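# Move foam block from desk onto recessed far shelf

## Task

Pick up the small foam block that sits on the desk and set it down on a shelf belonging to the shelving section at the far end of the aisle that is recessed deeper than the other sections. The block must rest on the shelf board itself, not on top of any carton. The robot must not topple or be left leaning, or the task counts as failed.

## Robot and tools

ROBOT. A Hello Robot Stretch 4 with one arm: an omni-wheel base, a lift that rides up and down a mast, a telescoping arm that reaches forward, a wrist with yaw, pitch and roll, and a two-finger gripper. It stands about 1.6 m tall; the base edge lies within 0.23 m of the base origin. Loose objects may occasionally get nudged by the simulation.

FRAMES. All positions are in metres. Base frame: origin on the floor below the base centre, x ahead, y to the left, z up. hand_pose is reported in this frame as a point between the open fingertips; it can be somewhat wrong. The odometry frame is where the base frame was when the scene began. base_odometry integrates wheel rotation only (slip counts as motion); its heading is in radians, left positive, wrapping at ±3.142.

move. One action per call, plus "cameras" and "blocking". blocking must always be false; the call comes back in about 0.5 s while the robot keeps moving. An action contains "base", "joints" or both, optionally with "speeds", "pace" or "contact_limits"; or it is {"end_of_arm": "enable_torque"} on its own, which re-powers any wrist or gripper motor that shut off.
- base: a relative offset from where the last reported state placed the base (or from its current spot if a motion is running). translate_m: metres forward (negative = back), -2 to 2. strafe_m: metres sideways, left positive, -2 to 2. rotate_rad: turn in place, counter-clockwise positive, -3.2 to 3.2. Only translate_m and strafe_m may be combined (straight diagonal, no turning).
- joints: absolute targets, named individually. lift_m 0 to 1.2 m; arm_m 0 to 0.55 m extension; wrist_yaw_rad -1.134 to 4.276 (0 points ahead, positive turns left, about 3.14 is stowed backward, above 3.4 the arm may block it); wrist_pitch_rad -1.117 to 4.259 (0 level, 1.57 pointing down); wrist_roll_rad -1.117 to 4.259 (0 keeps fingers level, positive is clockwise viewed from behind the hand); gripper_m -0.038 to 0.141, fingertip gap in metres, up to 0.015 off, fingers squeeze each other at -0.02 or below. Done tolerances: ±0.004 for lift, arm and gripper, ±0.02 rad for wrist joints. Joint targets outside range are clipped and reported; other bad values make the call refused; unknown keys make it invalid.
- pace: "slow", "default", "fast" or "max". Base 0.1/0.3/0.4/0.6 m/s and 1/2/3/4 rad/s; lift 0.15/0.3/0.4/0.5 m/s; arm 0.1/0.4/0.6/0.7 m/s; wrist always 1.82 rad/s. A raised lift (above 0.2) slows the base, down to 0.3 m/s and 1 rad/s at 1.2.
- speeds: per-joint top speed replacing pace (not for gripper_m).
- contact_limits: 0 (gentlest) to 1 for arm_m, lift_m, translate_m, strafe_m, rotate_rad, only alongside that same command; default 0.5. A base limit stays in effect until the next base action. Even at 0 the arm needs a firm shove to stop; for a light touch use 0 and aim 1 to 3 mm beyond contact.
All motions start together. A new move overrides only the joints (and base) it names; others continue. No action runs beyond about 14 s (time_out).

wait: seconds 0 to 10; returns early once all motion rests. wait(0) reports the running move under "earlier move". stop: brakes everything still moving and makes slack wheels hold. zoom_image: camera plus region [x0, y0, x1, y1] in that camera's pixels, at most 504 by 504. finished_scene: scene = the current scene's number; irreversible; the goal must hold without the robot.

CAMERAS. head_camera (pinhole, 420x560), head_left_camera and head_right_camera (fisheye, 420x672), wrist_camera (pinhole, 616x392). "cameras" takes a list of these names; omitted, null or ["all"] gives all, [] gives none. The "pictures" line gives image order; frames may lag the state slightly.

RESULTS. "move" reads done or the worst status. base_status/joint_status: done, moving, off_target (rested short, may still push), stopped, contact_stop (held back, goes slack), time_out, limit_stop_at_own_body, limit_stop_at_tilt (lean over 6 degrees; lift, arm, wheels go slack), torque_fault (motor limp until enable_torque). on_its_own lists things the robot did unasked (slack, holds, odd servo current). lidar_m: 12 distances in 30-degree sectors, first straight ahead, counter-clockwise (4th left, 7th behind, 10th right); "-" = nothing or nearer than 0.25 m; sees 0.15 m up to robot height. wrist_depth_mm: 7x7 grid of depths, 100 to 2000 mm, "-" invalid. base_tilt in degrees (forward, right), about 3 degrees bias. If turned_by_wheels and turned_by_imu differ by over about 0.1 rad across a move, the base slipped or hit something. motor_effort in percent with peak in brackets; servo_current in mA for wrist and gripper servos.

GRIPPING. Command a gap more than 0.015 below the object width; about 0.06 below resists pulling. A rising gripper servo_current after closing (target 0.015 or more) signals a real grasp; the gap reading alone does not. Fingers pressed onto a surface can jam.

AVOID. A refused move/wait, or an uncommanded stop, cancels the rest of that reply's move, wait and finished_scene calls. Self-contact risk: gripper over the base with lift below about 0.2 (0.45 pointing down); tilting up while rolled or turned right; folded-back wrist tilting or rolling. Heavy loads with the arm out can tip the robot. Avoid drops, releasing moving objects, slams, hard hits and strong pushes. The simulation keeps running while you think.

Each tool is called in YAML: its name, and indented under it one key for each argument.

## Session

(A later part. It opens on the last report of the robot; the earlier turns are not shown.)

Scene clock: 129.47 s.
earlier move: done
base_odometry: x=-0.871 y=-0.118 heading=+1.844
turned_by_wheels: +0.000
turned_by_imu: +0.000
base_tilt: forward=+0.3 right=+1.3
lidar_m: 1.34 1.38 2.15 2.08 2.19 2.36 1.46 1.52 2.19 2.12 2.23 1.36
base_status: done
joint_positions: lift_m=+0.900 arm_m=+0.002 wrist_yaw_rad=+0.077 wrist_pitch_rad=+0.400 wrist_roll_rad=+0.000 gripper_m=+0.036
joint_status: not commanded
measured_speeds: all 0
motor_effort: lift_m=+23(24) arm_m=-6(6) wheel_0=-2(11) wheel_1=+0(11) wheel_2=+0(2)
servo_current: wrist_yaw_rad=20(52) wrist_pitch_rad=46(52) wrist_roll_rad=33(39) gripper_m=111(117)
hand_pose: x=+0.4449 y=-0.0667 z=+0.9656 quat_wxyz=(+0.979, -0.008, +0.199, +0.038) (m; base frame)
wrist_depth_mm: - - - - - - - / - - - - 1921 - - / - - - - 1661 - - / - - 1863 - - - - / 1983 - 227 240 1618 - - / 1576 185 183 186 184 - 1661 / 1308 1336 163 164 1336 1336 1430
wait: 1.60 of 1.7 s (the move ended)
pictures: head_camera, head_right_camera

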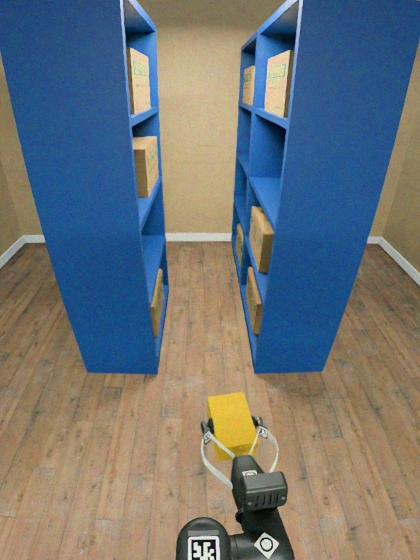

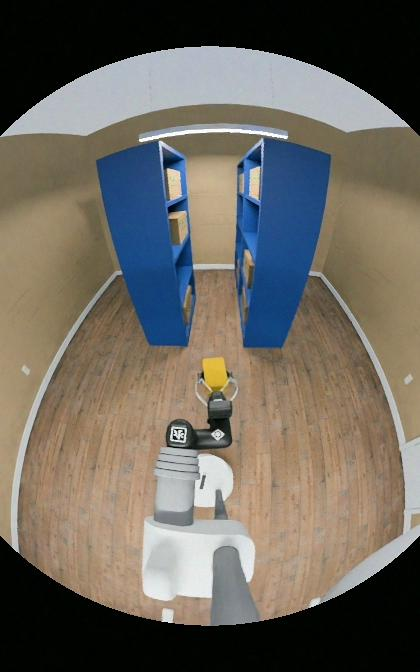

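move:
  base: {"strafe_m": -0.03, "translate_m": 1.0}
  pace: "fast"
  blocking: false
  cameras: []

wait:
  seconds: 5

Scene clock: 160.13 s.
move: moving
base_odometry: x=-0.881 y=-0.077 heading=+1.844
turned_by_wheels: +0.000
turned_by_imu: -0.001
base_tilt: forward=+0.2 right=+1.3
lidar_m: 1.29 1.31 2.14 2.08 2.19 2.41 1.51 1.56 2.17 2.09 2.22 1.32
base_status: translate_m moving; strafe_m moving
joint_positions: lift_m=+0.900 arm_m=+0.002 wrist_yaw_rad=+0.077 wrist_pitch_rad=+0.400 wrist_roll_rad=+0.000 gripper_m=+0.036
joint_status: not commanded
measured_speeds: translate_m=+0.161 strafe_m=-0.004 rotate_rad=+0.001 lift_m=+0.000 arm_m=+0.000 wrist_yaw_rad=+0.000 wrist_pitch_rad=+0.000 wrist_roll_rad=+0.000
motor_effort: lift_m=+23(23) arm_m=-6(6) wheel_0=+7(8) wheel_1=+5(7) wheel_2=-10(11)
servo_current: wrist_yaw_rad=33(46) wrist_pitch_rad=46(46) wrist_roll_rad=26(33) gripper_m=104(117)
hand_pose: x=+0.4449 y=-0.0667 z=+0.9656 quat_wxyz=(+0.979, -0.008, +0.199, +0.038) (m; base frame)
wrist_depth_mm: - - 1618 - - - - / - - 1863 - 1921 - - / - - - - 1756 - - / - - 1863 - - - - / 1983 - 226 241 1618 - - / 1576 181 183 186 184 - 1661 / 1336 1336 163 164 1281 1336 1430
pictures: none
No camera images: "cameras" was empty.

Scene clock: 163.67 s.
earlier move: done
base_odometry: x=-1.112 y=+0.853 heading=+1.844
turned_by_wheels: +0.000
turned_by_imu: -0.001
base_tilt: forward=+0.3 right=+1.5
lidar_m: 1.13 0.44 0.48 2.08 2.20 3.03 3.29 2.59 2.20 2.09 0.46 0.43
base_status: done
joint_positions: lift_m=+0.900 arm_m=+0.002 wrist_yaw_rad=+0.077 wrist_pitch_rad=+0.400 wrist_roll_rad=+0.000 gripper_m=+0.036
joint_status: not commanded
measured_speeds: all 0
motor_effort: lift_m=+23(24) arm_m=-6(6) wheel_0=+1(9) wheel_1=+0(8) wheel_2=+2(12)
servo_current: wrist_yaw_rad=33(46) wrist_pitch_rad=46(65) wrist_roll_rad=26(33) gripper_m=98(117)
hand_pose: x=+0.4449 y=-0.0667 z=+0.9656 quat_wxyz=(+0.979, -0.008, +0.199, +0.038) (m; base frame)
wrist_depth_mm: - - - - 1756 - - / - 788 - - 1808 - - / 488 - - - 1983 - - / 1118 - - - 1618 768 683 / - - 227 241 1060 615 569 / - 181 183 186 184 539 512 / - 931 163 164 931 559 554
wait: 3.53 of 5 s (the move ended)
pictures: head_camera, head_left_camera, head_right_camera, wrist_camera
camera_calibration:
wrist_camera: T_world_to_cam=[[0.0497752, -0.997037, 0.0586484, -0.167972], [-0.405527, -0.0738383, -0.911096, 1.10822], [0.912727, 0.0215665, -0.408001, 0.218989], [0, 0, 0, 1]] pos_world=[0.257898, -0.0903673, 1.1089]

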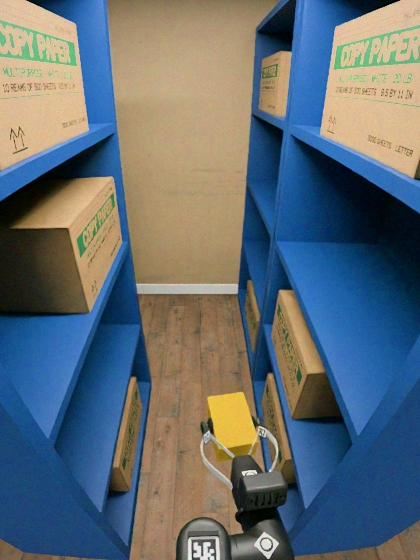

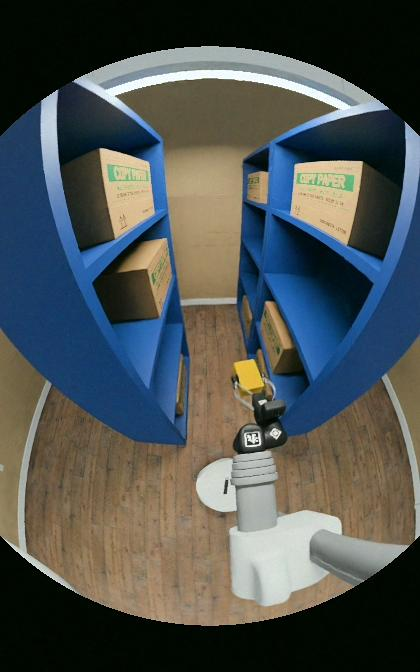

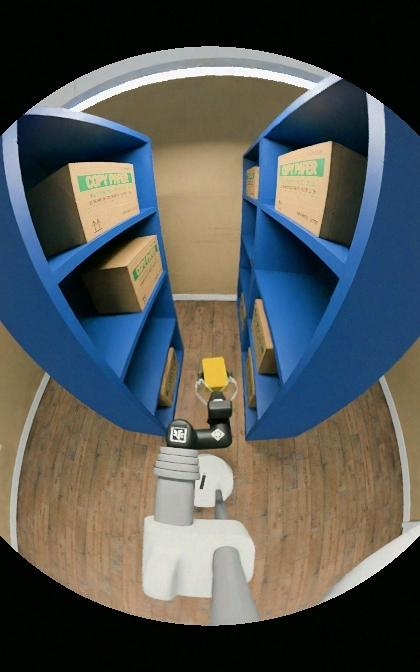

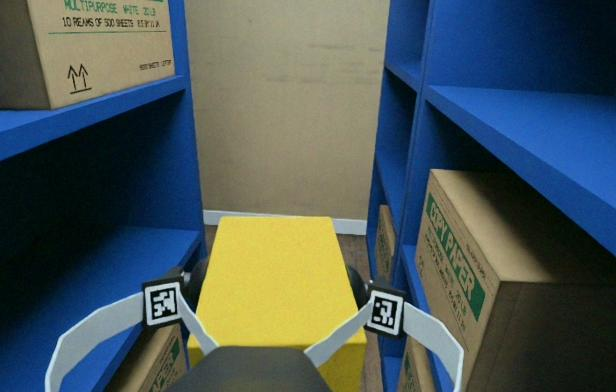

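move:
  base: {"translate_m": 1.45}
  pace: "fast"
  blocking: false
  cameras: []

wait:
  seconds: 6

Scene clock: 173.53 s.
move: moving
base_odometry: x=-1.123 y=+0.894 heading=+1.844
turned_by_wheels: +0.000
turned_by_imu: -0.001
base_tilt: forward=+0.3 right=+1.5
lidar_m: 1.08 0.38 0.41 2.10 2.21 3.04 3.35 2.69 2.20 2.09 0.41 0.42
base_status: translate_m moving
joint_positions: lift_m=+0.900 arm_m=+0.002 wrist_yaw_rad=+0.077 wrist_pitch_rad=+0.400 wrist_roll_rad=+0.000 gripper_m=+0.036
joint_status: not commanded
measured_speeds: translate_m=+0.160 strafe_m=+0.000 rotate_rad=+0.004 lift_m=+0.000 arm_m=+0.000 wrist_yaw_rad=+0.000 wrist_pitch_rad=+0.000 wrist_roll_rad=+0.000
motor_effort: lift_m=+23(23) arm_m=-6(6) wheel_0=+6(7) wheel_1=+6(8) wheel_2=-10(12)
servo_current: wrist_yaw_rad=33(46) wrist_pitch_rad=39(52) wrist_roll_rad=26(26) gripper_m=111(111)
hand_pose: x=+0.4449 y=-0.0667 z=+0.9656 quat_wxyz=(+0.979, -0.008, +0.199, +0.038) (m; base frame)
wrist_depth_mm: - - - - 1708 - - / - 798 - - 1618 - - / 504 - - - 1921 - - / 1078 - - - 1618 723 676 / - - 228 241 1042 603 569 / - 180 183 185 185 500 484 / - 946 162 164 931 512 512
pictures: none
No camera images: "cameras" was empty.

Scene clock: 178.23 s.
earlier move: done
base_odometry: x=-1.504 y=+2.249 heading=+1.844
turned_by_wheels: +0.000
turned_by_imu: -0.002
base_tilt: forward=+0.2 right=+1.2
lidar_m: 0.72 0.77 0.77 0.70 0.34 0.40 - 0.43 0.30 0.28 0.26 0.44
base_status: done
joint_positions: lift_m=+0.900 arm_m=+0.002 wrist_yaw_rad=+0.077 wrist_pitch_rad=+0.400 wrist_roll_rad=+0.000 gripper_m=+0.036
joint_status: not commanded
measured_speeds: all 0
motor_effort: lift_m=+23(23) arm_m=-6(6) wheel_0=+2(8) wheel_1=+1(8) wheel_2=+0(12)
servo_current: wrist_yaw_rad=33(46) wrist_pitch_rad=33(59) wrist_roll_rad=33(33) gripper_m=104(111)
hand_pose: x=+0.4449 y=-0.0667 z=+0.9656 quat_wxyz=(+0.979, -0.008, +0.199, +0.038) (m; base frame)
wrist_depth_mm: - 469 466 462 452 445 394 / - - - - 469 469 415 / - - - - - 466 430 / - - - - - 488 379 / - - 227 241 - 517 504 / - 180 183 186 185 554 544 / - - 161 164 - 597 585
wait: 4.70 of 6 s (the move ended)
pictures: head_camera, head_left_camera, head_right_camera, wrist_camera
camera_calibration:
wrist_camera: T_world_to_cam=[[0.0497752, -0.997037, 0.0586484, -0.167972], [-0.405527, -0.0738383, -0.911096, 1.10822], [0.912727, 0.0215665, -0.408001, 0.218989], [0, 0, 0, 1]] pos_world=[0.257898, -0.0903673, 1.1089]

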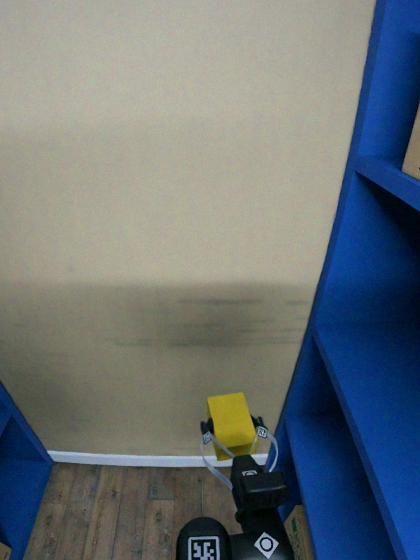

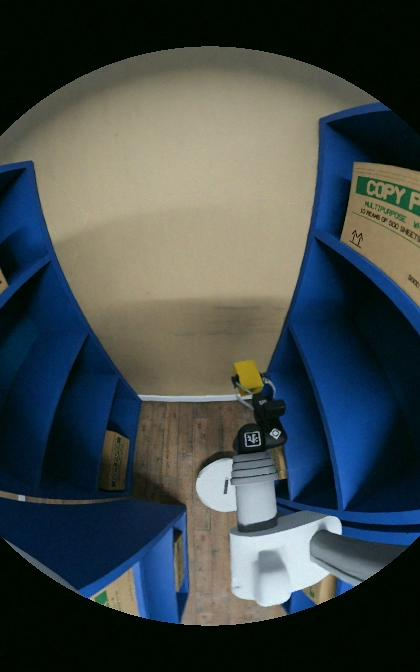

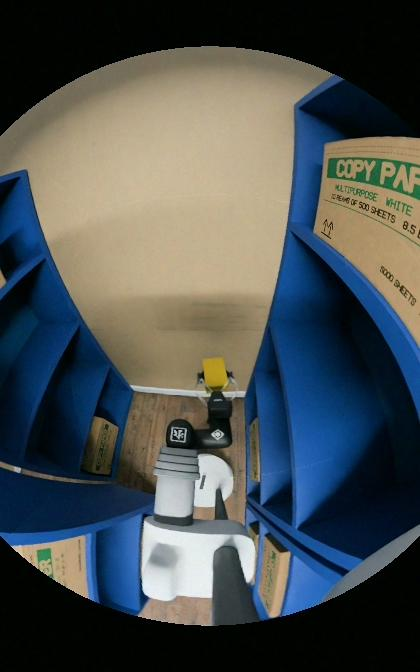

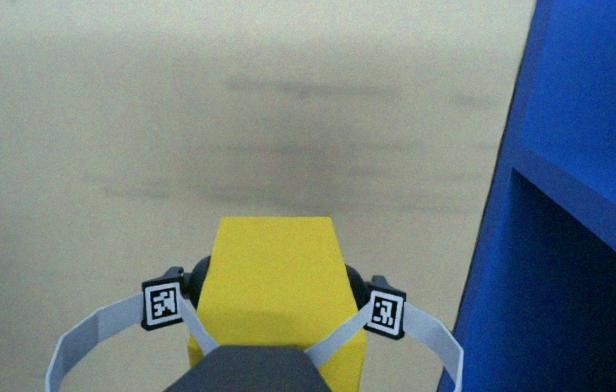

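move:
  base: {"strafe_m": 0.08, "translate_m": 0.04}
  blocking: false
  cameras: []

wait:
  seconds: 1.2
  cameras: []

move:
  base: {"rotate_rad": 1.58}
  blocking: false
  cameras: []

wait:
  seconds: 3

Scene clock: 192.53 s.
move: moving
base_odometry: x=-1.535 y=+2.256 heading=+1.844
turned_by_wheels: +0.000
turned_by_imu: -0.001
base_tilt: forward=+0.3 right=+1.3
lidar_m: 0.70 0.75 0.71 0.68 0.30 0.37 1.12 0.46 0.32 0.30 0.31 0.48
base_status: translate_m moving; strafe_m moving
joint_positions: lift_m=+0.900 arm_m=+0.002 wrist_yaw_rad=+0.077 wrist_pitch_rad=+0.400 wrist_roll_rad=+0.000 gripper_m=+0.036
joint_status: not commanded
measured_speeds: translate_m=+0.057 strafe_m=+0.111 rotate_rad=+0.002 lift_m=+0.000 arm_m=+0.000 wrist_yaw_rad=+0.000 wrist_pitch_rad=+0.000 wrist_roll_rad=+0.000
motor_effort: lift_m=+23(23) arm_m=-6(6) wheel_0=-7(8) wheel_1=+8(10) wheel_2=-5(6)
servo_current: wrist_yaw_rad=33(39) wrist_pitch_rad=46(52) wrist_roll_rad=26(33) gripper_m=98(111)
hand_pose: x=+0.4449 y=-0.0667 z=+0.9656 quat_wxyz=(+0.979, -0.008, +0.199, +0.038) (m; base frame)
wrist_depth_mm: 469 466 459 449 442 439 399 / - - - 469 469 462 418 / - - - - - - 430 / - - - - - 496 459 / - - 226 241 - 521 496 / - 180 183 185 184 549 539 / - - 162 164 - 574 580
pictures: none
No camera images: "cameras" was empty.

Scene clock: 193.50 s.
earlier move: done
base_odometry: x=-1.591 y=+2.266 heading=+1.844
turned_by_wheels: +0.000
turned_by_imu: +0.000
base_tilt: forward=+0.4 right=+1.4
lidar_m: 0.66 0.73 0.68 0.65 0.31 0.28 0.84 0.51 0.37 0.34 0.37 0.53
base_status: done
joint_positions: lift_m=+0.900 arm_m=+0.002 wrist_yaw_rad=+0.077 wrist_pitch_rad=+0.400 wrist_roll_rad=+0.000 gripper_m=+0.036
joint_status: not commanded
measured_speeds: all 0
motor_effort: lift_m=+23(23) arm_m=-6(6) wheel_0=-2(8) wheel_1=+0(10) wheel_2=-2(6)
servo_current: wrist_yaw_rad=39(46) wrist_pitch_rad=46(52) wrist_roll_rad=26(33) gripper_m=104(111)
hand_pose: x=+0.4449 y=-0.0667 z=+0.9656 quat_wxyz=(+0.979, -0.008, +0.199, +0.038) (m; base frame)
wrist_depth_mm: 445 442 436 424 418 410 404 / 469 466 459 452 445 433 427 / - - - 469 466 462 452 / - - - - - - 459 / - - 227 241 - - 473 / - 180 183 186 184 - 500 / - - 162 164 - 142 530
wait: 0.97 of 1.2 s (the move ended)
pictures: none
No camera images: "cameras" was empty.

Scene clock: 194.00 s.
move: moving
base_odometry: x=-1.591 y=+2.266 heading=+2.093
turned_by_wheels: +0.249
turned_by_imu: +0.245
base_tilt: forward=+0.4 right=+1.5
lidar_m: 0.68 0.77 0.64 0.45 0.29 0.41 0.82 0.44 0.35 0.35 0.42 0.67
base_status: rotate_rad moving
joint_positions: lift_m=+0.900 arm_m=+0.002 wrist_yaw_rad=+0.077 wrist_pitch_rad=+0.400 wrist_roll_rad=+0.000 gripper_m=+0.036
joint_status: not commanded
measured_speeds: translate_m=+0.000 strafe_m=+0.003 rotate_rad=+0.939 lift_m=+0.000 arm_m=+0.000 wrist_yaw_rad=+0.000 wrist_pitch_rad=+0.000 wrist_roll_rad=+0.000
motor_effort: lift_m=+23(23) arm_m=-6(6) wheel_0=-7(8) wheel_1=-5(8) wheel_2=-7(8)
servo_current: wrist_yaw_rad=33(39) wrist_pitch_rad=59(59) wrist_roll_rad=26(33) gripper_m=104(111)
hand_pose: x=+0.4449 y=-0.0667 z=+0.9656 quat_wxyz=(+0.979, -0.008, +0.199, +0.038) (m; base frame)
wrist_depth_mm: - 469 455 427 404 379 366 / - - 473 452 424 402 382 / - - - 473 452 427 404 / - - - - 469 452 427 / - - 226 242 - 469 452 / 768 180 183 186 184 - - / 135 - 162 164 - - -
pictures: none
No camera images: "cameras" was empty.

Scene clock: 195.60 s.
earlier move: done
base_odometry: x=-1.591 y=+2.266 heading=-2.859
turned_by_wheels: +1.331
turned_by_imu: +1.314
base_tilt: forward=+0.3 right=+1.3
lidar_m: 0.64 0.27 0.29 0.85 0.55 0.38 0.38 0.38 0.54 0.69 0.71 0.68
base_status: done
joint_positions: lift_m=+0.900 arm_m=+0.002 wrist_yaw_rad=+0.077 wrist_pitch_rad=+0.400 wrist_roll_rad=+0.000 gripper_m=+0.036
joint_status: not commanded
measured_speeds: all 0
motor_effort: lift_m=+23(23) arm_m=-6(6) wheel_0=-3(8) wheel_1=-1(8) wheel_2=-2(9)
servo_current: wrist_yaw_rad=39(46) wrist_pitch_rad=39(59) wrist_roll_rad=33(33) gripper_m=104(111)
hand_pose: x=+0.4449 y=-0.0666 z=+0.9656 quat_wxyz=(+0.979, -0.008, +0.199, +0.038) (m; base frame)
wrist_depth_mm: 389 449 - 788 788 778 768 / 399 442 - - - - - / 407 449 445 436 430 427 418 / 430 488 - - - - 891 / 436 525 226 240 - - 960 / 415 182 183 186 184 - 820 / 399 - 163 164 676 676 741
wait: 1.60 of 3 s (the move ended)
pictures: head_camera, head_left_camera, head_right_camera, wrist_camera
camera_calibration:
wrist_camera: T_world_to_cam=[[0.0499063, -0.997027, 0.058699, -0.168066], [-0.405513, -0.0739378, -0.911094, 1.10825], [0.912726, 0.0216661, -0.407998, 0.218905], [0, 0, 0, 1]] pos_world=[0.257998, -0.0903676, 1.1089]

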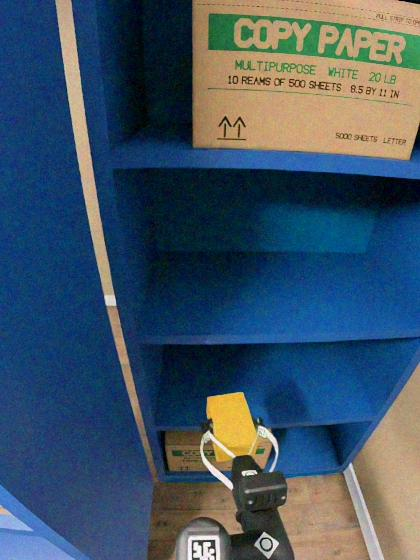

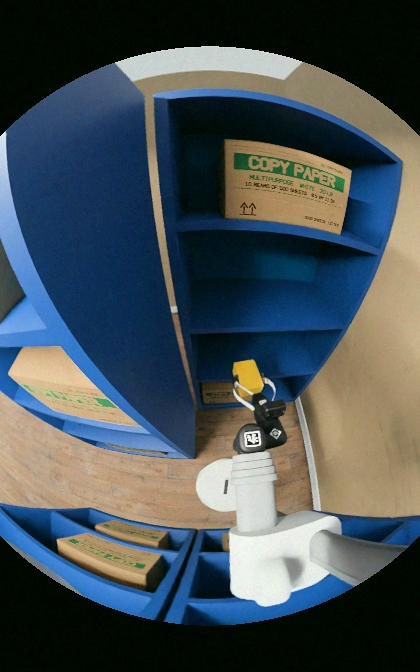

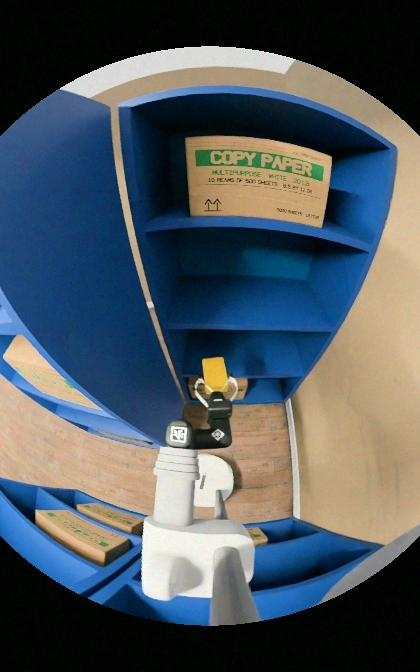

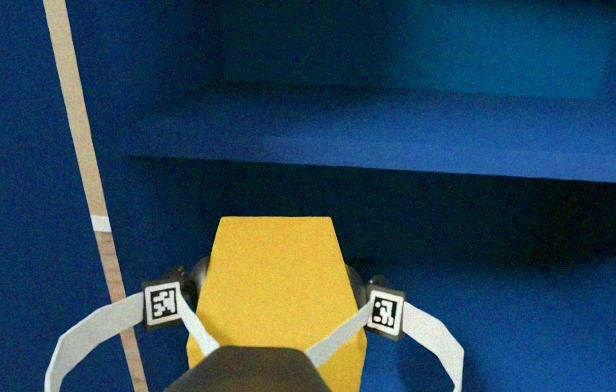

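move:
  joints: {"lift_m": 1.02}
  blocking: false
  cameras: []

wait:
  seconds: 1
  cameras: ["wrist_camera"]

move:
  joints: {"arm_m": 0.365}
  contact_limits: {"arm_m": 0.2}
  blocking: false
  cameras: []

wait:
  seconds: 2
  cameras: ["head_camera", "wrist_camera"]

Scene clock: 208.27 s.
move: moving
base_odometry: x=-1.591 y=+2.266 heading=-2.859
turned_by_wheels: +0.000
turned_by_imu: -0.001
base_tilt: forward=+0.3 right=+1.6
lidar_m: 0.63 0.29 0.28 0.86 0.55 0.40 0.36 0.37 0.54 0.68 0.72 0.67
base_status: not commanded
joint_positions: lift_m=+0.939 arm_m=+0.002 wrist_yaw_rad=+0.077 wrist_pitch_rad=+0.400 wrist_roll_rad=+0.000 gripper_m=+0.036
joint_status: lift_m moving
measured_speeds: translate_m=+0.000 strafe_m=+0.000 rotate_rad=+0.000 lift_m=+0.149 arm_m=+0.000 wrist_yaw_rad=+0.000 wrist_pitch_rad=+0.000 wrist_roll_rad=+0.000
motor_effort: lift_m=+26(28) arm_m=-6(6) wheel_0=-3(3) wheel_1=-1(2) wheel_2=-2(2)
servo_current: wrist_yaw_rad=33(46) wrist_pitch_rad=33(59) wrist_roll_rad=26(33) gripper_m=98(111)
hand_pose: x=+0.4449 y=-0.0666 z=+1.0047 quat_wxyz=(+0.979, -0.008, +0.199, +0.038) (m; base frame)
wrist_depth_mm: 392 449 - 788 768 778 778 / 397 439 - - - - 788 / 404 455 - - - - - / 424 484 462 449 445 439 439 / 433 512 226 241 - - 960 / 421 181 183 185 184 - 891 / 402 - 162 164 723 707 750
pictures: none
No camera images: "cameras" was empty.

Scene clock: 209.27 s.
earlier move: moving
base_odometry: x=-1.591 y=+2.266 heading=-2.859
turned_by_wheels: +0.000
turned_by_imu: +0.000
base_tilt: forward=+0.5 right=+1.4
lidar_m: 0.63 0.29 0.30 0.87 0.55 0.38 0.38 0.41 0.54 0.67 0.69 0.66
base_status: not commanded
joint_positions: lift_m=+1.020 arm_m=+0.002 wrist_yaw_rad=+0.077 wrist_pitch_rad=+0.400 wrist_roll_rad=+0.000 gripper_m=+0.036
joint_status: lift_m moving
measured_speeds: all 0
motor_effort: lift_m=+23(28) arm_m=-6(6) wheel_0=-3(3) wheel_1=-2(2) wheel_2=-2(2)
servo_current: wrist_yaw_rad=33(46) wrist_pitch_rad=26(59) wrist_roll_rad=26(33) gripper_m=104(117)
hand_pose: x=+0.4449 y=-0.0666 z=+1.0855 quat_wxyz=(+0.979, -0.008, +0.199, +0.038) (m; base frame)
wrist_depth_mm: 389 449 - 788 778 768 768 / 397 439 - - - - 788 / 404 455 - - - - - / 427 488 - - - - - / 433 521 226 241 - - - / 418 181 183 186 184 - - / 402 - 162 164 - - -
wait: 1.00 s; no rest
pictures: wrist_camera
camera_calibration:
wrist_camera: T_world_to_cam=[[0.0499063, -0.997027, 0.058699, -0.175104], [-0.405513, -0.0739378, -0.911094, 1.21749], [0.912726, 0.0216661, -0.407998, 0.267823], [0, 0, 0, 1]] pos_world=[0.257998, -0.0903676, 1.2288]

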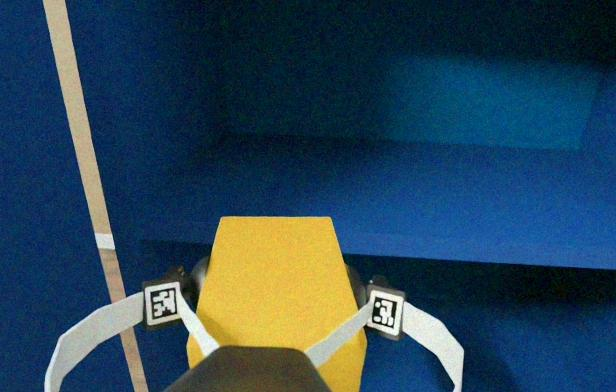

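Scene clock: 209.77 s.
move: moving
base_odometry: x=-1.591 y=+2.266 heading=-2.859
turned_by_wheels: +0.000
turned_by_imu: +0.000
base_tilt: forward=+0.5 right=+1.4
lidar_m: 0.63 0.29 0.27 0.87 0.57 0.41 0.39 0.40 0.53 0.68 0.72 0.68
base_status: not commanded
joint_positions: lift_m=+1.020 arm_m=+0.054 wrist_yaw_rad=+0.077 wrist_pitch_rad=+0.400 wrist_roll_rad=+0.000 gripper_m=+0.036
joint_status: lift_m moving; arm_m moving
measured_speeds: translate_m=+0.000 strafe_m=+0.000 rotate_rad=+0.000 lift_m=+0.000 arm_m=+0.198 wrist_yaw_rad=+0.000 wrist_pitch_rad=+0.000 wrist_roll_rad=+0.000
motor_effort: lift_m=+23(25) arm_m=+8(8) wheel_0=-3(3) wheel_1=-1(2) wheel_2=-2(2)
servo_current: wrist_yaw_rad=33(39) wrist_pitch_rad=33(65) wrist_roll_rad=26(33) gripper_m=98(104)
contact_limits: arm_m 0.2
hand_pose: x=+0.4970 y=-0.0666 z=+1.0855 quat_wxyz=(+0.979, -0.008, +0.199, +0.038) (m; base frame)
wrist_depth_mm: 357 442 768 759 750 750 732 / 377 452 - - 788 788 768 / 397 462 - - - - - / 421 469 - - - - - / 424 462 228 241 445 439 436 / 427 186 183 186 184 - - / 407 - 161 164 - - -
pictures: none
No camera images: "cameras" was empty.

Scene clock: 211.47 s.
earlier move: done
base_odometry: x=-1.591 y=+2.266 heading=-2.859
turned_by_wheels: +0.000
turned_by_imu: +0.000
base_tilt: forward=+0.3 right=+1.3
lidar_m: 0.62 0.29 0.30 0.87 0.55 0.40 0.36 0.39 0.51 0.69 0.69 0.67
base_status: not commanded
joint_positions: lift_m=+1.020 arm_m=+0.365 wrist_yaw_rad=+0.077 wrist_pitch_rad=+0.400 wrist_roll_rad=+0.000 gripper_m=+0.036
joint_status: all done
measured_speeds: all 0
motor_effort: lift_m=+24(26) arm_m=+6(9) wheel_0=-3(3) wheel_1=-1(2) wheel_2=-2(2)
servo_current: wrist_yaw_rad=46(46) wrist_pitch_rad=39(65) wrist_roll_rad=26(39) gripper_m=98(111)
contact_limits: arm_m 0.2
hand_pose: x=+0.8073 y=-0.0666 z=+1.0855 quat_wxyz=(+0.979, -0.008, +0.199, +0.038) (m; base frame)
wrist_depth_mm: 327 455 473 466 459 452 442 / 334 462 504 492 484 477 469 / 325 469 539 525 517 504 504 / 342 452 559 554 539 539 530 / 345 407 238 241 430 418 418 / 319 187 183 186 186 347 349 / 271 276 164 164 274 276 297
wait: 1.70 of 2 s (the move ended)
pictures: head_camera, wrist_camera
camera_calibration:
wrist_camera: T_world_to_cam=[[0.0499063, -0.997027, 0.058699, -0.193185], [-0.405513, -0.0739378, -0.911094, 1.36441], [0.912726, 0.0216661, -0.407998, -0.0628571], [0, 0, 0, 1]] pos_world=[0.620298, -0.0903676, 1.2288]

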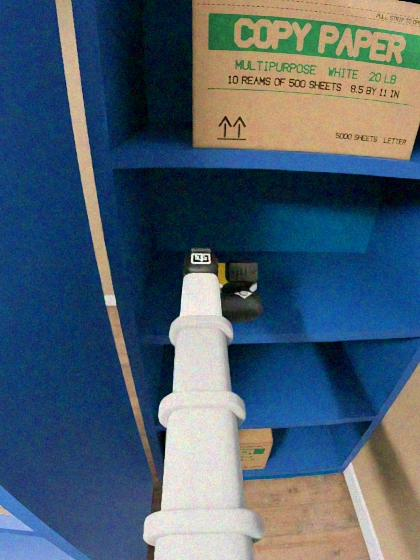

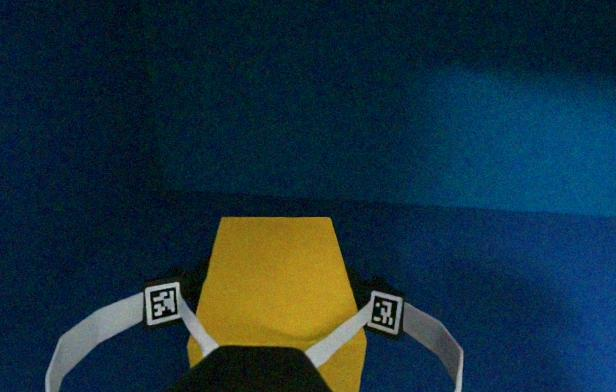

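move:
  joints: {"lift_m": 0.98}
  pace: "slow"
  contact_limits: {"lift_m": 0.2}
  blocking: false
  cameras: []

wait:
  seconds: 1.5
  cameras: ["head_right_camera", "wrist_camera"]

zoom_image:
  camera: "head_right_camera"
  region: [120, 200, 340, 420]

Scene clock: 222.20 s.
move: moving
base_odometry: x=-1.591 y=+2.266 heading=-2.859
turned_by_wheels: +0.000
turned_by_imu: -0.001
base_tilt: forward=+0.3 right=+1.5
lidar_m: 0.64 0.30 0.29 0.87 0.57 0.41 0.37 0.40 0.53 0.70 0.73 0.67
base_status: not commanded
joint_positions: lift_m=+0.995 arm_m=+0.365 wrist_yaw_rad=+0.077 wrist_pitch_rad=+0.400 wrist_roll_rad=+0.000 gripper_m=+0.036
joint_status: lift_m moving
measured_speeds: translate_m=+0.000 strafe_m=+0.000 rotate_rad=+0.000 lift_m=-0.081 arm_m=+0.000 wrist_yaw_rad=+0.000 wrist_pitch_rad=+0.000 wrist_roll_rad=+0.000
motor_effort: lift_m=+13(25) arm_m=+7(7) wheel_0=-3(3) wheel_1=-1(1) wheel_2=-2(2)
servo_current: wrist_yaw_rad=33(39) wrist_pitch_rad=26(59) wrist_roll_rad=20(33) gripper_m=104(104)
contact_limits: arm_m 0.2; lift_m 0.2
hand_pose: x=+0.8073 y=-0.0666 z=+1.0610 quat_wxyz=(+0.979, -0.008, +0.199, +0.038) (m; base frame)
wrist_depth_mm: 327 455 473 462 455 449 442 / 334 462 504 500 484 473 469 / 325 469 535 525 517 504 500 / 343 439 554 544 535 530 525 / 334 373 239 241 389 392 397 / 294 187 183 186 186 312 315 / 244 249 163 164 256 249 268
pictures: none
No camera images: "cameras" was empty.

Scene clock: 222.87 s.
earlier move: done
base_odometry: x=-1.591 y=+2.266 heading=-2.859
turned_by_wheels: +0.000
turned_by_imu: +0.000
base_tilt: forward=+0.4 right=+1.4
lidar_m: 0.63 0.31 0.28 0.85 0.54 0.40 0.38 0.41 0.53 0.68 0.70 0.67
base_status: not commanded
joint_positions: lift_m=+0.980 arm_m=+0.365 wrist_yaw_rad=+0.077 wrist_pitch_rad=+0.400 wrist_roll_rad=+0.000 gripper_m=+0.036
joint_status: all done
measured_speeds: all 0
motor_effort: lift_m=+14(25) arm_m=+6(7) wheel_0=-3(3) wheel_1=-1(2) wheel_2=-2(2)
servo_current: wrist_yaw_rad=39(46) wrist_pitch_rad=39(59) wrist_roll_rad=26(33) gripper_m=104(111)
contact_limits: arm_m 0.2; lift_m 0.2
hand_pose: x=+0.8073 y=-0.0666 z=+1.0464 quat_wxyz=(+0.979, -0.008, +0.199, +0.038) (m; base frame)
wrist_depth_mm: 327 455 477 462 455 449 442 / 332 462 504 492 484 477 469 / 325 469 535 525 517 504 496 / 342 427 436 445 452 459 512 / 325 345 239 241 359 362 366 / 272 189 183 186 186 289 291 / 224 229 163 164 229 229 247
wait: 0.67 of 1.5 s (the move ended)
pictures: head_right_camera, wrist_camera
camera_calibration:
wrist_camera: T_world_to_cam=[[0.0499063, -0.997027, 0.058699, -0.19089], [-0.405513, -0.0739378, -0.911094, 1.32878], [0.912726, 0.0216661, -0.407998, -0.0788098], [0, 0, 0, 1]] pos_world=[0.620298, -0.0903676, 1.1897]

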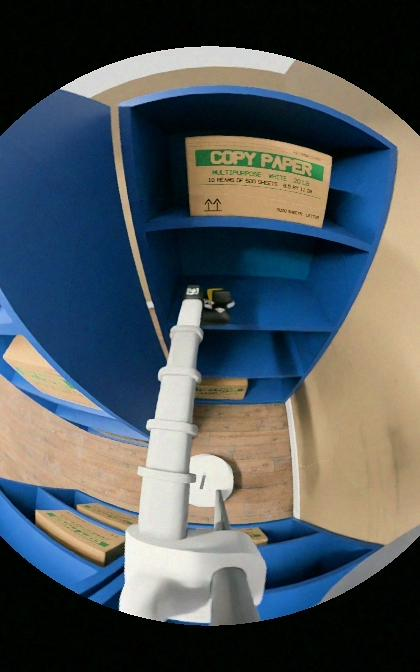

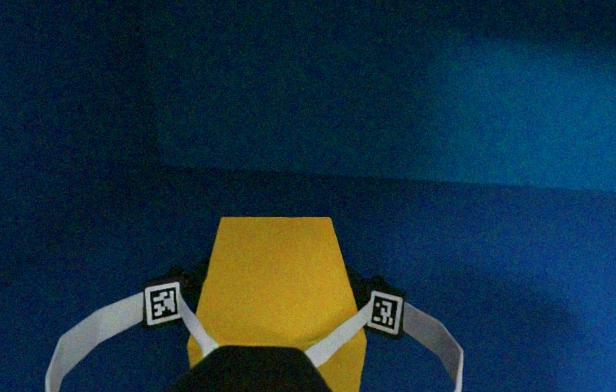

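Scaled by 2.291 from the camera's 420x672 image, which has a finer 600x960 frame.

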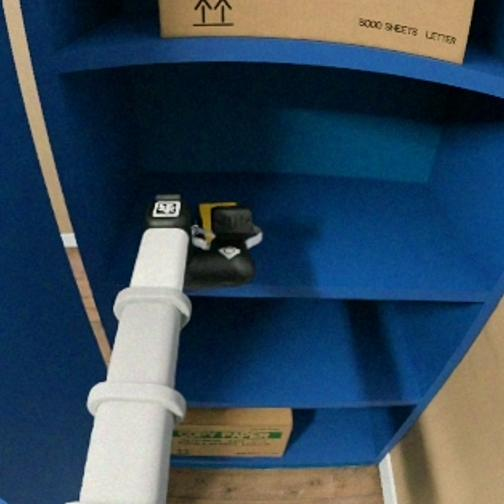

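move:
  joints: {"lift_m": 0.972}
  pace: "slow"
  contact_limits: {"lift_m": 0.1}
  blocking: false
  cameras: []

wait:
  seconds: 0.7
  cameras: ["wrist_camera"]

move:
  joints: {"lift_m": 0.966}
  pace: "slow"
  contact_limits: {"lift_m": 0.1}
  blocking: false
  cameras: []

wait:
  seconds: 0.7
  cameras: ["wrist_camera"]

Scene clock: 233.03 s.
move: moving
base_odometry: x=-1.591 y=+2.266 heading=-2.859
turned_by_wheels: +0.000
turned_by_imu: -0.001
base_tilt: forward=+0.4 right=+1.3
lidar_m: 0.62 0.31 0.28 0.87 0.55 0.39 0.37 0.40 0.55 0.67 0.73 0.66
base_status: not commanded
joint_positions: lift_m=+0.972 arm_m=+0.365 wrist_yaw_rad=+0.077 wrist_pitch_rad=+0.400 wrist_roll_rad=+0.000 gripper_m=+0.036
joint_status: lift_m moving
measured_speeds: all 0
motor_effort: lift_m=+13(15) arm_m=+6(7) wheel_0=-2(3) wheel_1=-1(2) wheel_2=-2(2)
servo_current: wrist_yaw_rad=26(46) wrist_pitch_rad=39(59) wrist_roll_rad=26(33) gripper_m=98(111)
contact_limits: arm_m 0.2; lift_m 0.1
hand_pose: x=+0.8073 y=-0.0666 z=+1.0384 quat_wxyz=(+0.979, -0.008, +0.199, +0.038) (m; base frame)
wrist_depth_mm: 327 455 473 462 459 452 445 / 332 462 504 496 484 473 462 / 325 469 535 525 517 508 500 / 342 418 421 433 439 445 455 / 315 332 239 241 347 351 355 / 263 187 182 185 186 279 279 / 212 221 163 163 221 222 238
pictures: none
No camera images: "cameras" was empty.

Scene clock: 233.23 s.
earlier move: done
base_odometry: x=-1.591 y=+2.266 heading=-2.859
turned_by_wheels: +0.000
turned_by_imu: +0.000
base_tilt: forward=+0.4 right=+1.4
lidar_m: 0.62 0.31 0.30 0.82 0.55 0.37 0.39 0.39 0.52 0.70 0.72 0.65
base_status: not commanded
joint_positions: lift_m=+0.972 arm_m=+0.365 wrist_yaw_rad=+0.077 wrist_pitch_rad=+0.400 wrist_roll_rad=+0.000 gripper_m=+0.036
joint_status: all done
measured_speeds: all 0
motor_effort: lift_m=+13(15) arm_m=+6(7) wheel_0=-3(3) wheel_1=-1(2) wheel_2=-2(2)
servo_current: wrist_yaw_rad=39(52) wrist_pitch_rad=33(59) wrist_roll_rad=26(33) gripper_m=104(111)
contact_limits: arm_m 0.2; lift_m 0.1
hand_pose: x=+0.8073 y=-0.0666 z=+1.0384 quat_wxyz=(+0.979, -0.008, +0.199, +0.038) (m; base frame)
wrist_depth_mm: 327 455 477 466 455 449 442 / 334 466 504 492 484 477 466 / 325 466 539 525 512 508 500 / 342 415 421 433 436 445 455 / 314 332 239 242 347 353 357 / 263 187 182 185 186 279 279 / 212 222 162 163 221 223 238
wait: 0.20 of 0.7 s (the move ended)
pictures: wrist_camera
camera_calibration:
wrist_camera: T_world_to_cam=[[0.0499063, -0.997027, 0.058699, -0.190426], [-0.405513, -0.0739378, -0.911094, 1.32159], [0.912726, 0.0216661, -0.407998, -0.082033], [0, 0, 0, 1]] pos_world=[0.620298, -0.0903676, 1.1818]

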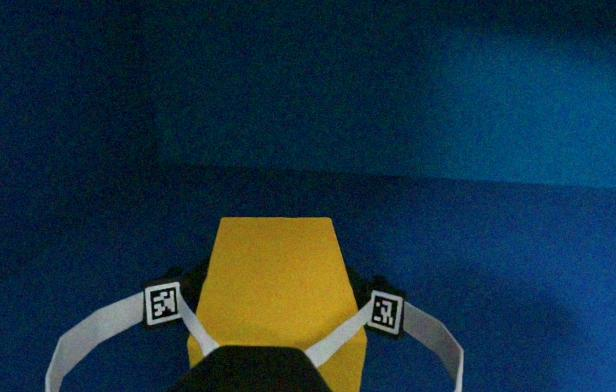

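Scene clock: 233.73 s.
move: moving
base_odometry: x=-1.591 y=+2.266 heading=-2.859
turned_by_wheels: +0.000
turned_by_imu: +0.000
base_tilt: forward=+0.4 right=+1.5
lidar_m: 0.63 0.31 0.28 0.88 0.54 0.41 0.38 0.39 0.53 0.69 0.72 0.68
base_status: not commanded
joint_positions: lift_m=+0.967 arm_m=+0.365 wrist_yaw_rad=+0.077 wrist_pitch_rad=+0.400 wrist_roll_rad=+0.000 gripper_m=+0.036
joint_status: lift_m moving
measured_speeds: all 0
motor_effort: lift_m=+11(13) arm_m=+6(7) wheel_0=-3(3) wheel_1=-1(2) wheel_2=-2(2)
servo_current: wrist_yaw_rad=33(39) wrist_pitch_rad=52(52) wrist_roll_rad=26(33) gripper_m=98(111)
contact_limits: arm_m 0.2; lift_m 0.1
hand_pose: x=+0.8073 y=-0.0666 z=+1.0325 quat_wxyz=(+0.979, -0.008, +0.199, +0.038) (m; base frame)
wrist_depth_mm: 329 452 477 466 459 452 445 / 332 459 500 492 484 473 466 / 338 469 535 521 512 508 496 / 340 418 430 439 445 455 508 / 315 334 239 240 351 355 359 / 262 186 181 183 185 279 279 / 215 220 162 163 220 221 237
pictures: none
No camera images: "cameras" was empty.

Scene clock: 233.87 s.
earlier move: done
base_odometry: x=-1.591 y=+2.266 heading=-2.859
turned_by_wheels: +0.000
turned_by_imu: +0.000
base_tilt: forward=+0.4 right=+1.5
lidar_m: 0.63 0.30 0.28 0.85 0.57 0.39 0.36 0.40 0.54 0.69 0.71 0.68
base_status: not commanded
joint_positions: lift_m=+0.967 arm_m=+0.365 wrist_yaw_rad=+0.077 wrist_pitch_rad=+0.400 wrist_roll_rad=+0.000 gripper_m=+0.036
joint_status: all done
measured_speeds: all 0
motor_effort: lift_m=+11(13) arm_m=+6(7) wheel_0=-3(3) wheel_1=-1(2) wheel_2=-2(2)
servo_current: wrist_yaw_rad=33(46) wrist_pitch_rad=39(52) wrist_roll_rad=26(33) gripper_m=98(111)
contact_limits: arm_m 0.2; lift_m 0.1
hand_pose: x=+0.8073 y=-0.0666 z=+1.0325 quat_wxyz=(+0.979, -0.008, +0.199, +0.038) (m; base frame)
wrist_depth_mm: 329 452 473 462 455 449 445 / 334 459 500 496 488 477 462 / 338 466 539 525 512 504 496 / 342 418 427 436 445 455 508 / 314 334 239 241 351 355 359 / 260 186 181 183 185 279 281 / 214 220 162 163 221 221 238
wait: 0.13 of 0.7 s (the move ended)
pictures: wrist_camera
camera_calibration:
wrist_camera: T_world_to_cam=[[0.0499063, -0.997027, 0.058699, -0.19008], [-0.405513, -0.0739378, -0.911094, 1.31621], [0.912726, 0.0216661, -0.407998, -0.0844401], [0, 0, 0, 1]] pos_world=[0.620298, -0.0903676, 1.1759]

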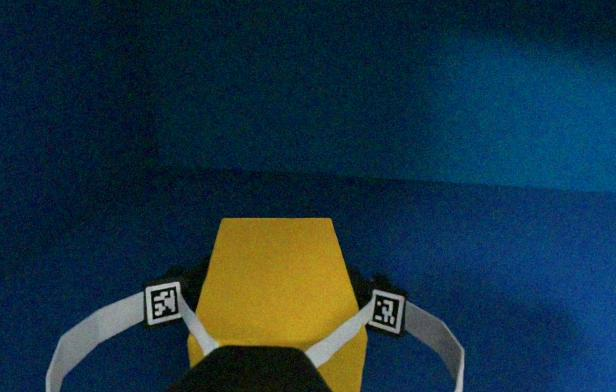

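move:
  joints: {"gripper_m": 0.13}
  pace: "slow"
  blocking: false
  cameras: []

wait:
  seconds: 2
  cameras: ["wrist_camera"]

Scene clock: 238.70 s.
move: moving
base_odometry: x=-1.591 y=+2.266 heading=-2.859
turned_by_wheels: +0.000
turned_by_imu: -0.001
base_tilt: forward=+0.3 right=+1.3
lidar_m: 0.63 0.30 0.30 0.85 0.55 0.40 0.38 0.40 0.55 0.68 0.70 0.67
base_status: not commanded
joint_positions: lift_m=+0.967 arm_m=+0.365 wrist_yaw_rad=+0.077 wrist_pitch_rad=+0.400 wrist_roll_rad=+0.000 gripper_m=+0.046
joint_status: gripper_m moving
measured_speeds: all 0
motor_effort: lift_m=+11(12) arm_m=+6(7) wheel_0=-3(3) wheel_1=-1(2) wheel_2=-2(2)
servo_current: wrist_yaw_rad=39(46) wrist_pitch_rad=46(52) wrist_roll_rad=26(39) gripper_m=78(111)
contact_limits: arm_m 0.2; lift_m 0.1
hand_pose: x=+0.8073 y=-0.0666 z=+1.0325 quat_wxyz=(+0.979, -0.008, +0.199, +0.038) (m; base frame)
wrist_depth_mm: 329 455 477 466 459 452 442 / 332 466 504 492 480 477 466 / 325 473 535 521 517 504 496 / 343 424 433 439 452 459 512 / 315 336 242 233 351 357 362 / 263 187 182 185 186 281 282 / 211 220 165 165 220 230 239
pictures: none
No camera images: "cameras" was empty.

Scene clock: 240.70 s.
earlier move: moving
base_odometry: x=-1.591 y=+2.266 heading=-2.859
turned_by_wheels: +0.000
turned_by_imu: +0.000
base_tilt: forward=+0.3 right=+1.3
lidar_m: 0.63 0.31 0.27 0.86 0.56 0.40 0.36 0.39 0.53 0.68 0.72 0.68
base_status: not commanded
joint_positions: lift_m=+0.967 arm_m=+0.365 wrist_yaw_rad=+0.077 wrist_pitch_rad=+0.399 wrist_roll_rad=+0.000 gripper_m=+0.104
joint_status: gripper_m moving
measured_speeds: all 0
motor_effort: lift_m=+11(12) arm_m=+6(7) wheel_0=-2(3) wheel_1=-1(2) wheel_2=-2(2)
servo_current: wrist_yaw_rad=26(46) wrist_pitch_rad=33(52) wrist_roll_rad=26(39) gripper_m=78(111)
contact_limits: arm_m 0.2; lift_m 0.1
hand_pose: x=+0.8074 y=-0.0666 z=+1.0328 quat_wxyz=(+0.979, -0.008, +0.198, +0.038) (m; base frame)
wrist_depth_mm: 338 466 473 469 459 455 452 / 342 480 504 492 488 477 477 / 347 492 530 521 517 508 500 / 351 430 436 449 455 525 521 / 322 342 234 237 357 364 368 / 266 250 186 187 201 283 286 / 226 215 173 177 224 233 242
wait: 2.00 s; no rest
pictures: wrist_camera
camera_calibration:
wrist_camera: T_world_to_cam=[[0.0498109, -0.997034, 0.0586628, -0.189979], [-0.404621, -0.0738446, -0.911498, 1.31619], [0.913127, 0.0216663, -0.4071, -0.0856143], [0, 0, 0, 1]] pos_world=[0.620199, -0.0903675, 1.176]

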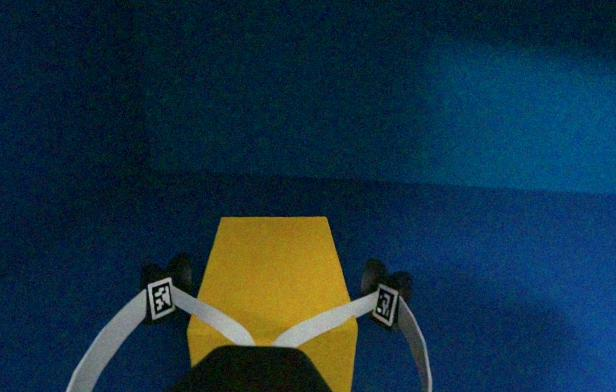

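Released. Retract the arm straight back.

wait:
  seconds: 1
  cameras: []

move:
  joints: {"arm_m": 0.1}
  blocking: false
  cameras: []

wait:
  seconds: 1.5
  cameras: ["wrist_camera"]

Scene clock: 246.00 s.
earlier move: done
base_odometry: x=-1.591 y=+2.266 heading=-2.859
turned_by_wheels: +0.000
turned_by_imu: -0.001
base_tilt: forward=+0.3 right=+1.3
lidar_m: 0.63 0.29 0.26 0.87 0.56 0.40 0.36 0.39 0.51 0.69 0.72 0.68
base_status: not commanded
joint_positions: lift_m=+0.967 arm_m=+0.365 wrist_yaw_rad=+0.077 wrist_pitch_rad=+0.399 wrist_roll_rad=+0.000 gripper_m=+0.130
joint_status: all done
measured_speeds: all 0
motor_effort: lift_m=+12(12) arm_m=+6(7) wheel_0=-3(3) wheel_1=-1(2) wheel_2=-2(2)
servo_current: wrist_yaw_rad=39(46) wrist_pitch_rad=59(59) wrist_roll_rad=26(39) gripper_m=52(111)
contact_limits: arm_m 0.2; lift_m 0.1
hand_pose: x=+0.8074 y=-0.0666 z=+1.0328 quat_wxyz=(+0.979, -0.008, +0.198, +0.038) (m; base frame)
wrist_depth_mm: 336 469 477 469 459 455 452 / 342 480 500 496 484 480 473 / 347 488 535 525 517 504 500 / 349 427 433 445 455 525 517 / 324 342 257 236 357 362 364 / 265 198 183 186 196 283 285 / 220 215 173 177 229 231 241
wait: 0.00 of 1 s (the move ended)
pictures: none
No camera images: "cameras" was empty.

Scene clock: 246.50 s.
move: moving
base_odometry: x=-1.591 y=+2.266 heading=-2.859
turned_by_wheels: +0.000
turned_by_imu: +0.000
base_tilt: forward=+0.3 right=+1.4
lidar_m: 0.64 0.29 0.29 0.82 0.55 0.38 0.37 0.39 0.54 0.68 0.70 0.67
base_status: not commanded
joint_positions: lift_m=+0.966 arm_m=+0.313 wrist_yaw_rad=+0.077 wrist_pitch_rad=+0.400 wrist_roll_rad=+0.000 gripper_m=+0.130
joint_status: arm_m moving
measured_speeds: translate_m=+0.000 strafe_m=+0.000 rotate_rad=+0.000 lift_m=+0.000 arm_m=-0.198 wrist_yaw_rad=+0.000 wrist_pitch_rad=+0.001 wrist_roll_rad=+0.000
motor_effort: lift_m=+13(13) arm_m=-9(11) wheel_0=-3(3) wheel_1=-1(2) wheel_2=-2(2)
servo_current: wrist_yaw_rad=39(46) wrist_pitch_rad=39(46) wrist_roll_rad=20(33) gripper_m=52(52)
contact_limits: lift_m 0.1
hand_pose: x=+0.7553 y=-0.0666 z=+1.0325 quat_wxyz=(+0.979, -0.008, +0.198, +0.038) (m; base frame)
wrist_depth_mm: 332 462 517 512 504 496 488 / 336 469 549 539 535 521 521 / 345 455 569 228 564 554 549 / 347 410 213 213 424 430 430 / 307 322 203 201 336 340 345 / 251 237 189 190 202 268 270 / 216 212 223 133 220 222 230
pictures: none
No camera images: "cameras" was empty.

Scene clock: 247.90 s.
earlier move: done
base_odometry: x=-1.591 y=+2.266 heading=-2.859
turned_by_wheels: +0.000
turned_by_imu: +0.000
base_tilt: forward=+0.5 right=+1.4
lidar_m: 0.63 0.28 0.29 0.85 0.55 0.40 0.37 0.40 0.54 0.69 0.71 0.66
base_status: not commanded
joint_positions: lift_m=+0.966 arm_m=+0.100 wrist_yaw_rad=+0.077 wrist_pitch_rad=+0.400 wrist_roll_rad=+0.000 gripper_m=+0.130
joint_status: all done
measured_speeds: all 0
motor_effort: lift_m=+14(14) arm_m=-6(11) wheel_0=-3(3) wheel_1=-1(2) wheel_2=-2(2)
servo_current: wrist_yaw_rad=39(46) wrist_pitch_rad=39(52) wrist_roll_rad=20(33) gripper_m=46(52)
contact_limits: lift_m 0.1
hand_pose: x=+0.5427 y=-0.0666 z=+1.0325 quat_wxyz=(+0.979, -0.008, +0.198, +0.038) (m; base frame)
wrist_depth_mm: 336 442 723 707 699 691 683 / 342 452 768 750 750 732 715 / 349 459 - 445 778 768 759 / 375 410 410 430 424 430 436 / 394 384 377 373 368 368 364 / 421 195 171 - 196 - 917 / 427 480 - - 750 768 798
wait: 1.40 of 1.5 s (the move ended)
pictures: wrist_camera
camera_calibration:
wrist_camera: T_world_to_cam=[[0.0498859, -0.997027, 0.058724, -0.176885], [-0.405189, -0.0739446, -0.911238, 1.20878], [0.912871, 0.0216636, -0.407673, 0.156552], [0, 0, 0, 1]] pos_world=[0.355698, -0.0903676, 1.1757]

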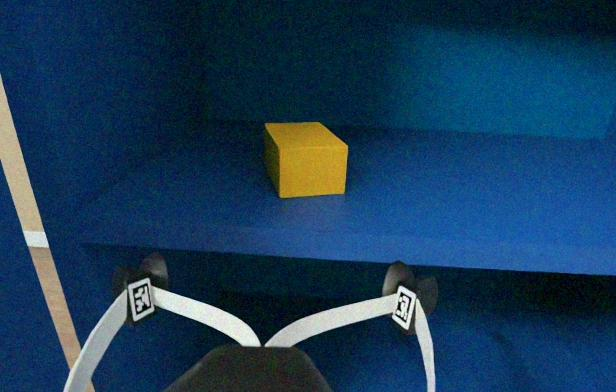

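Block rests on the shelf.

finished_scene:
  scene: 1

The scene is finished: the task was done.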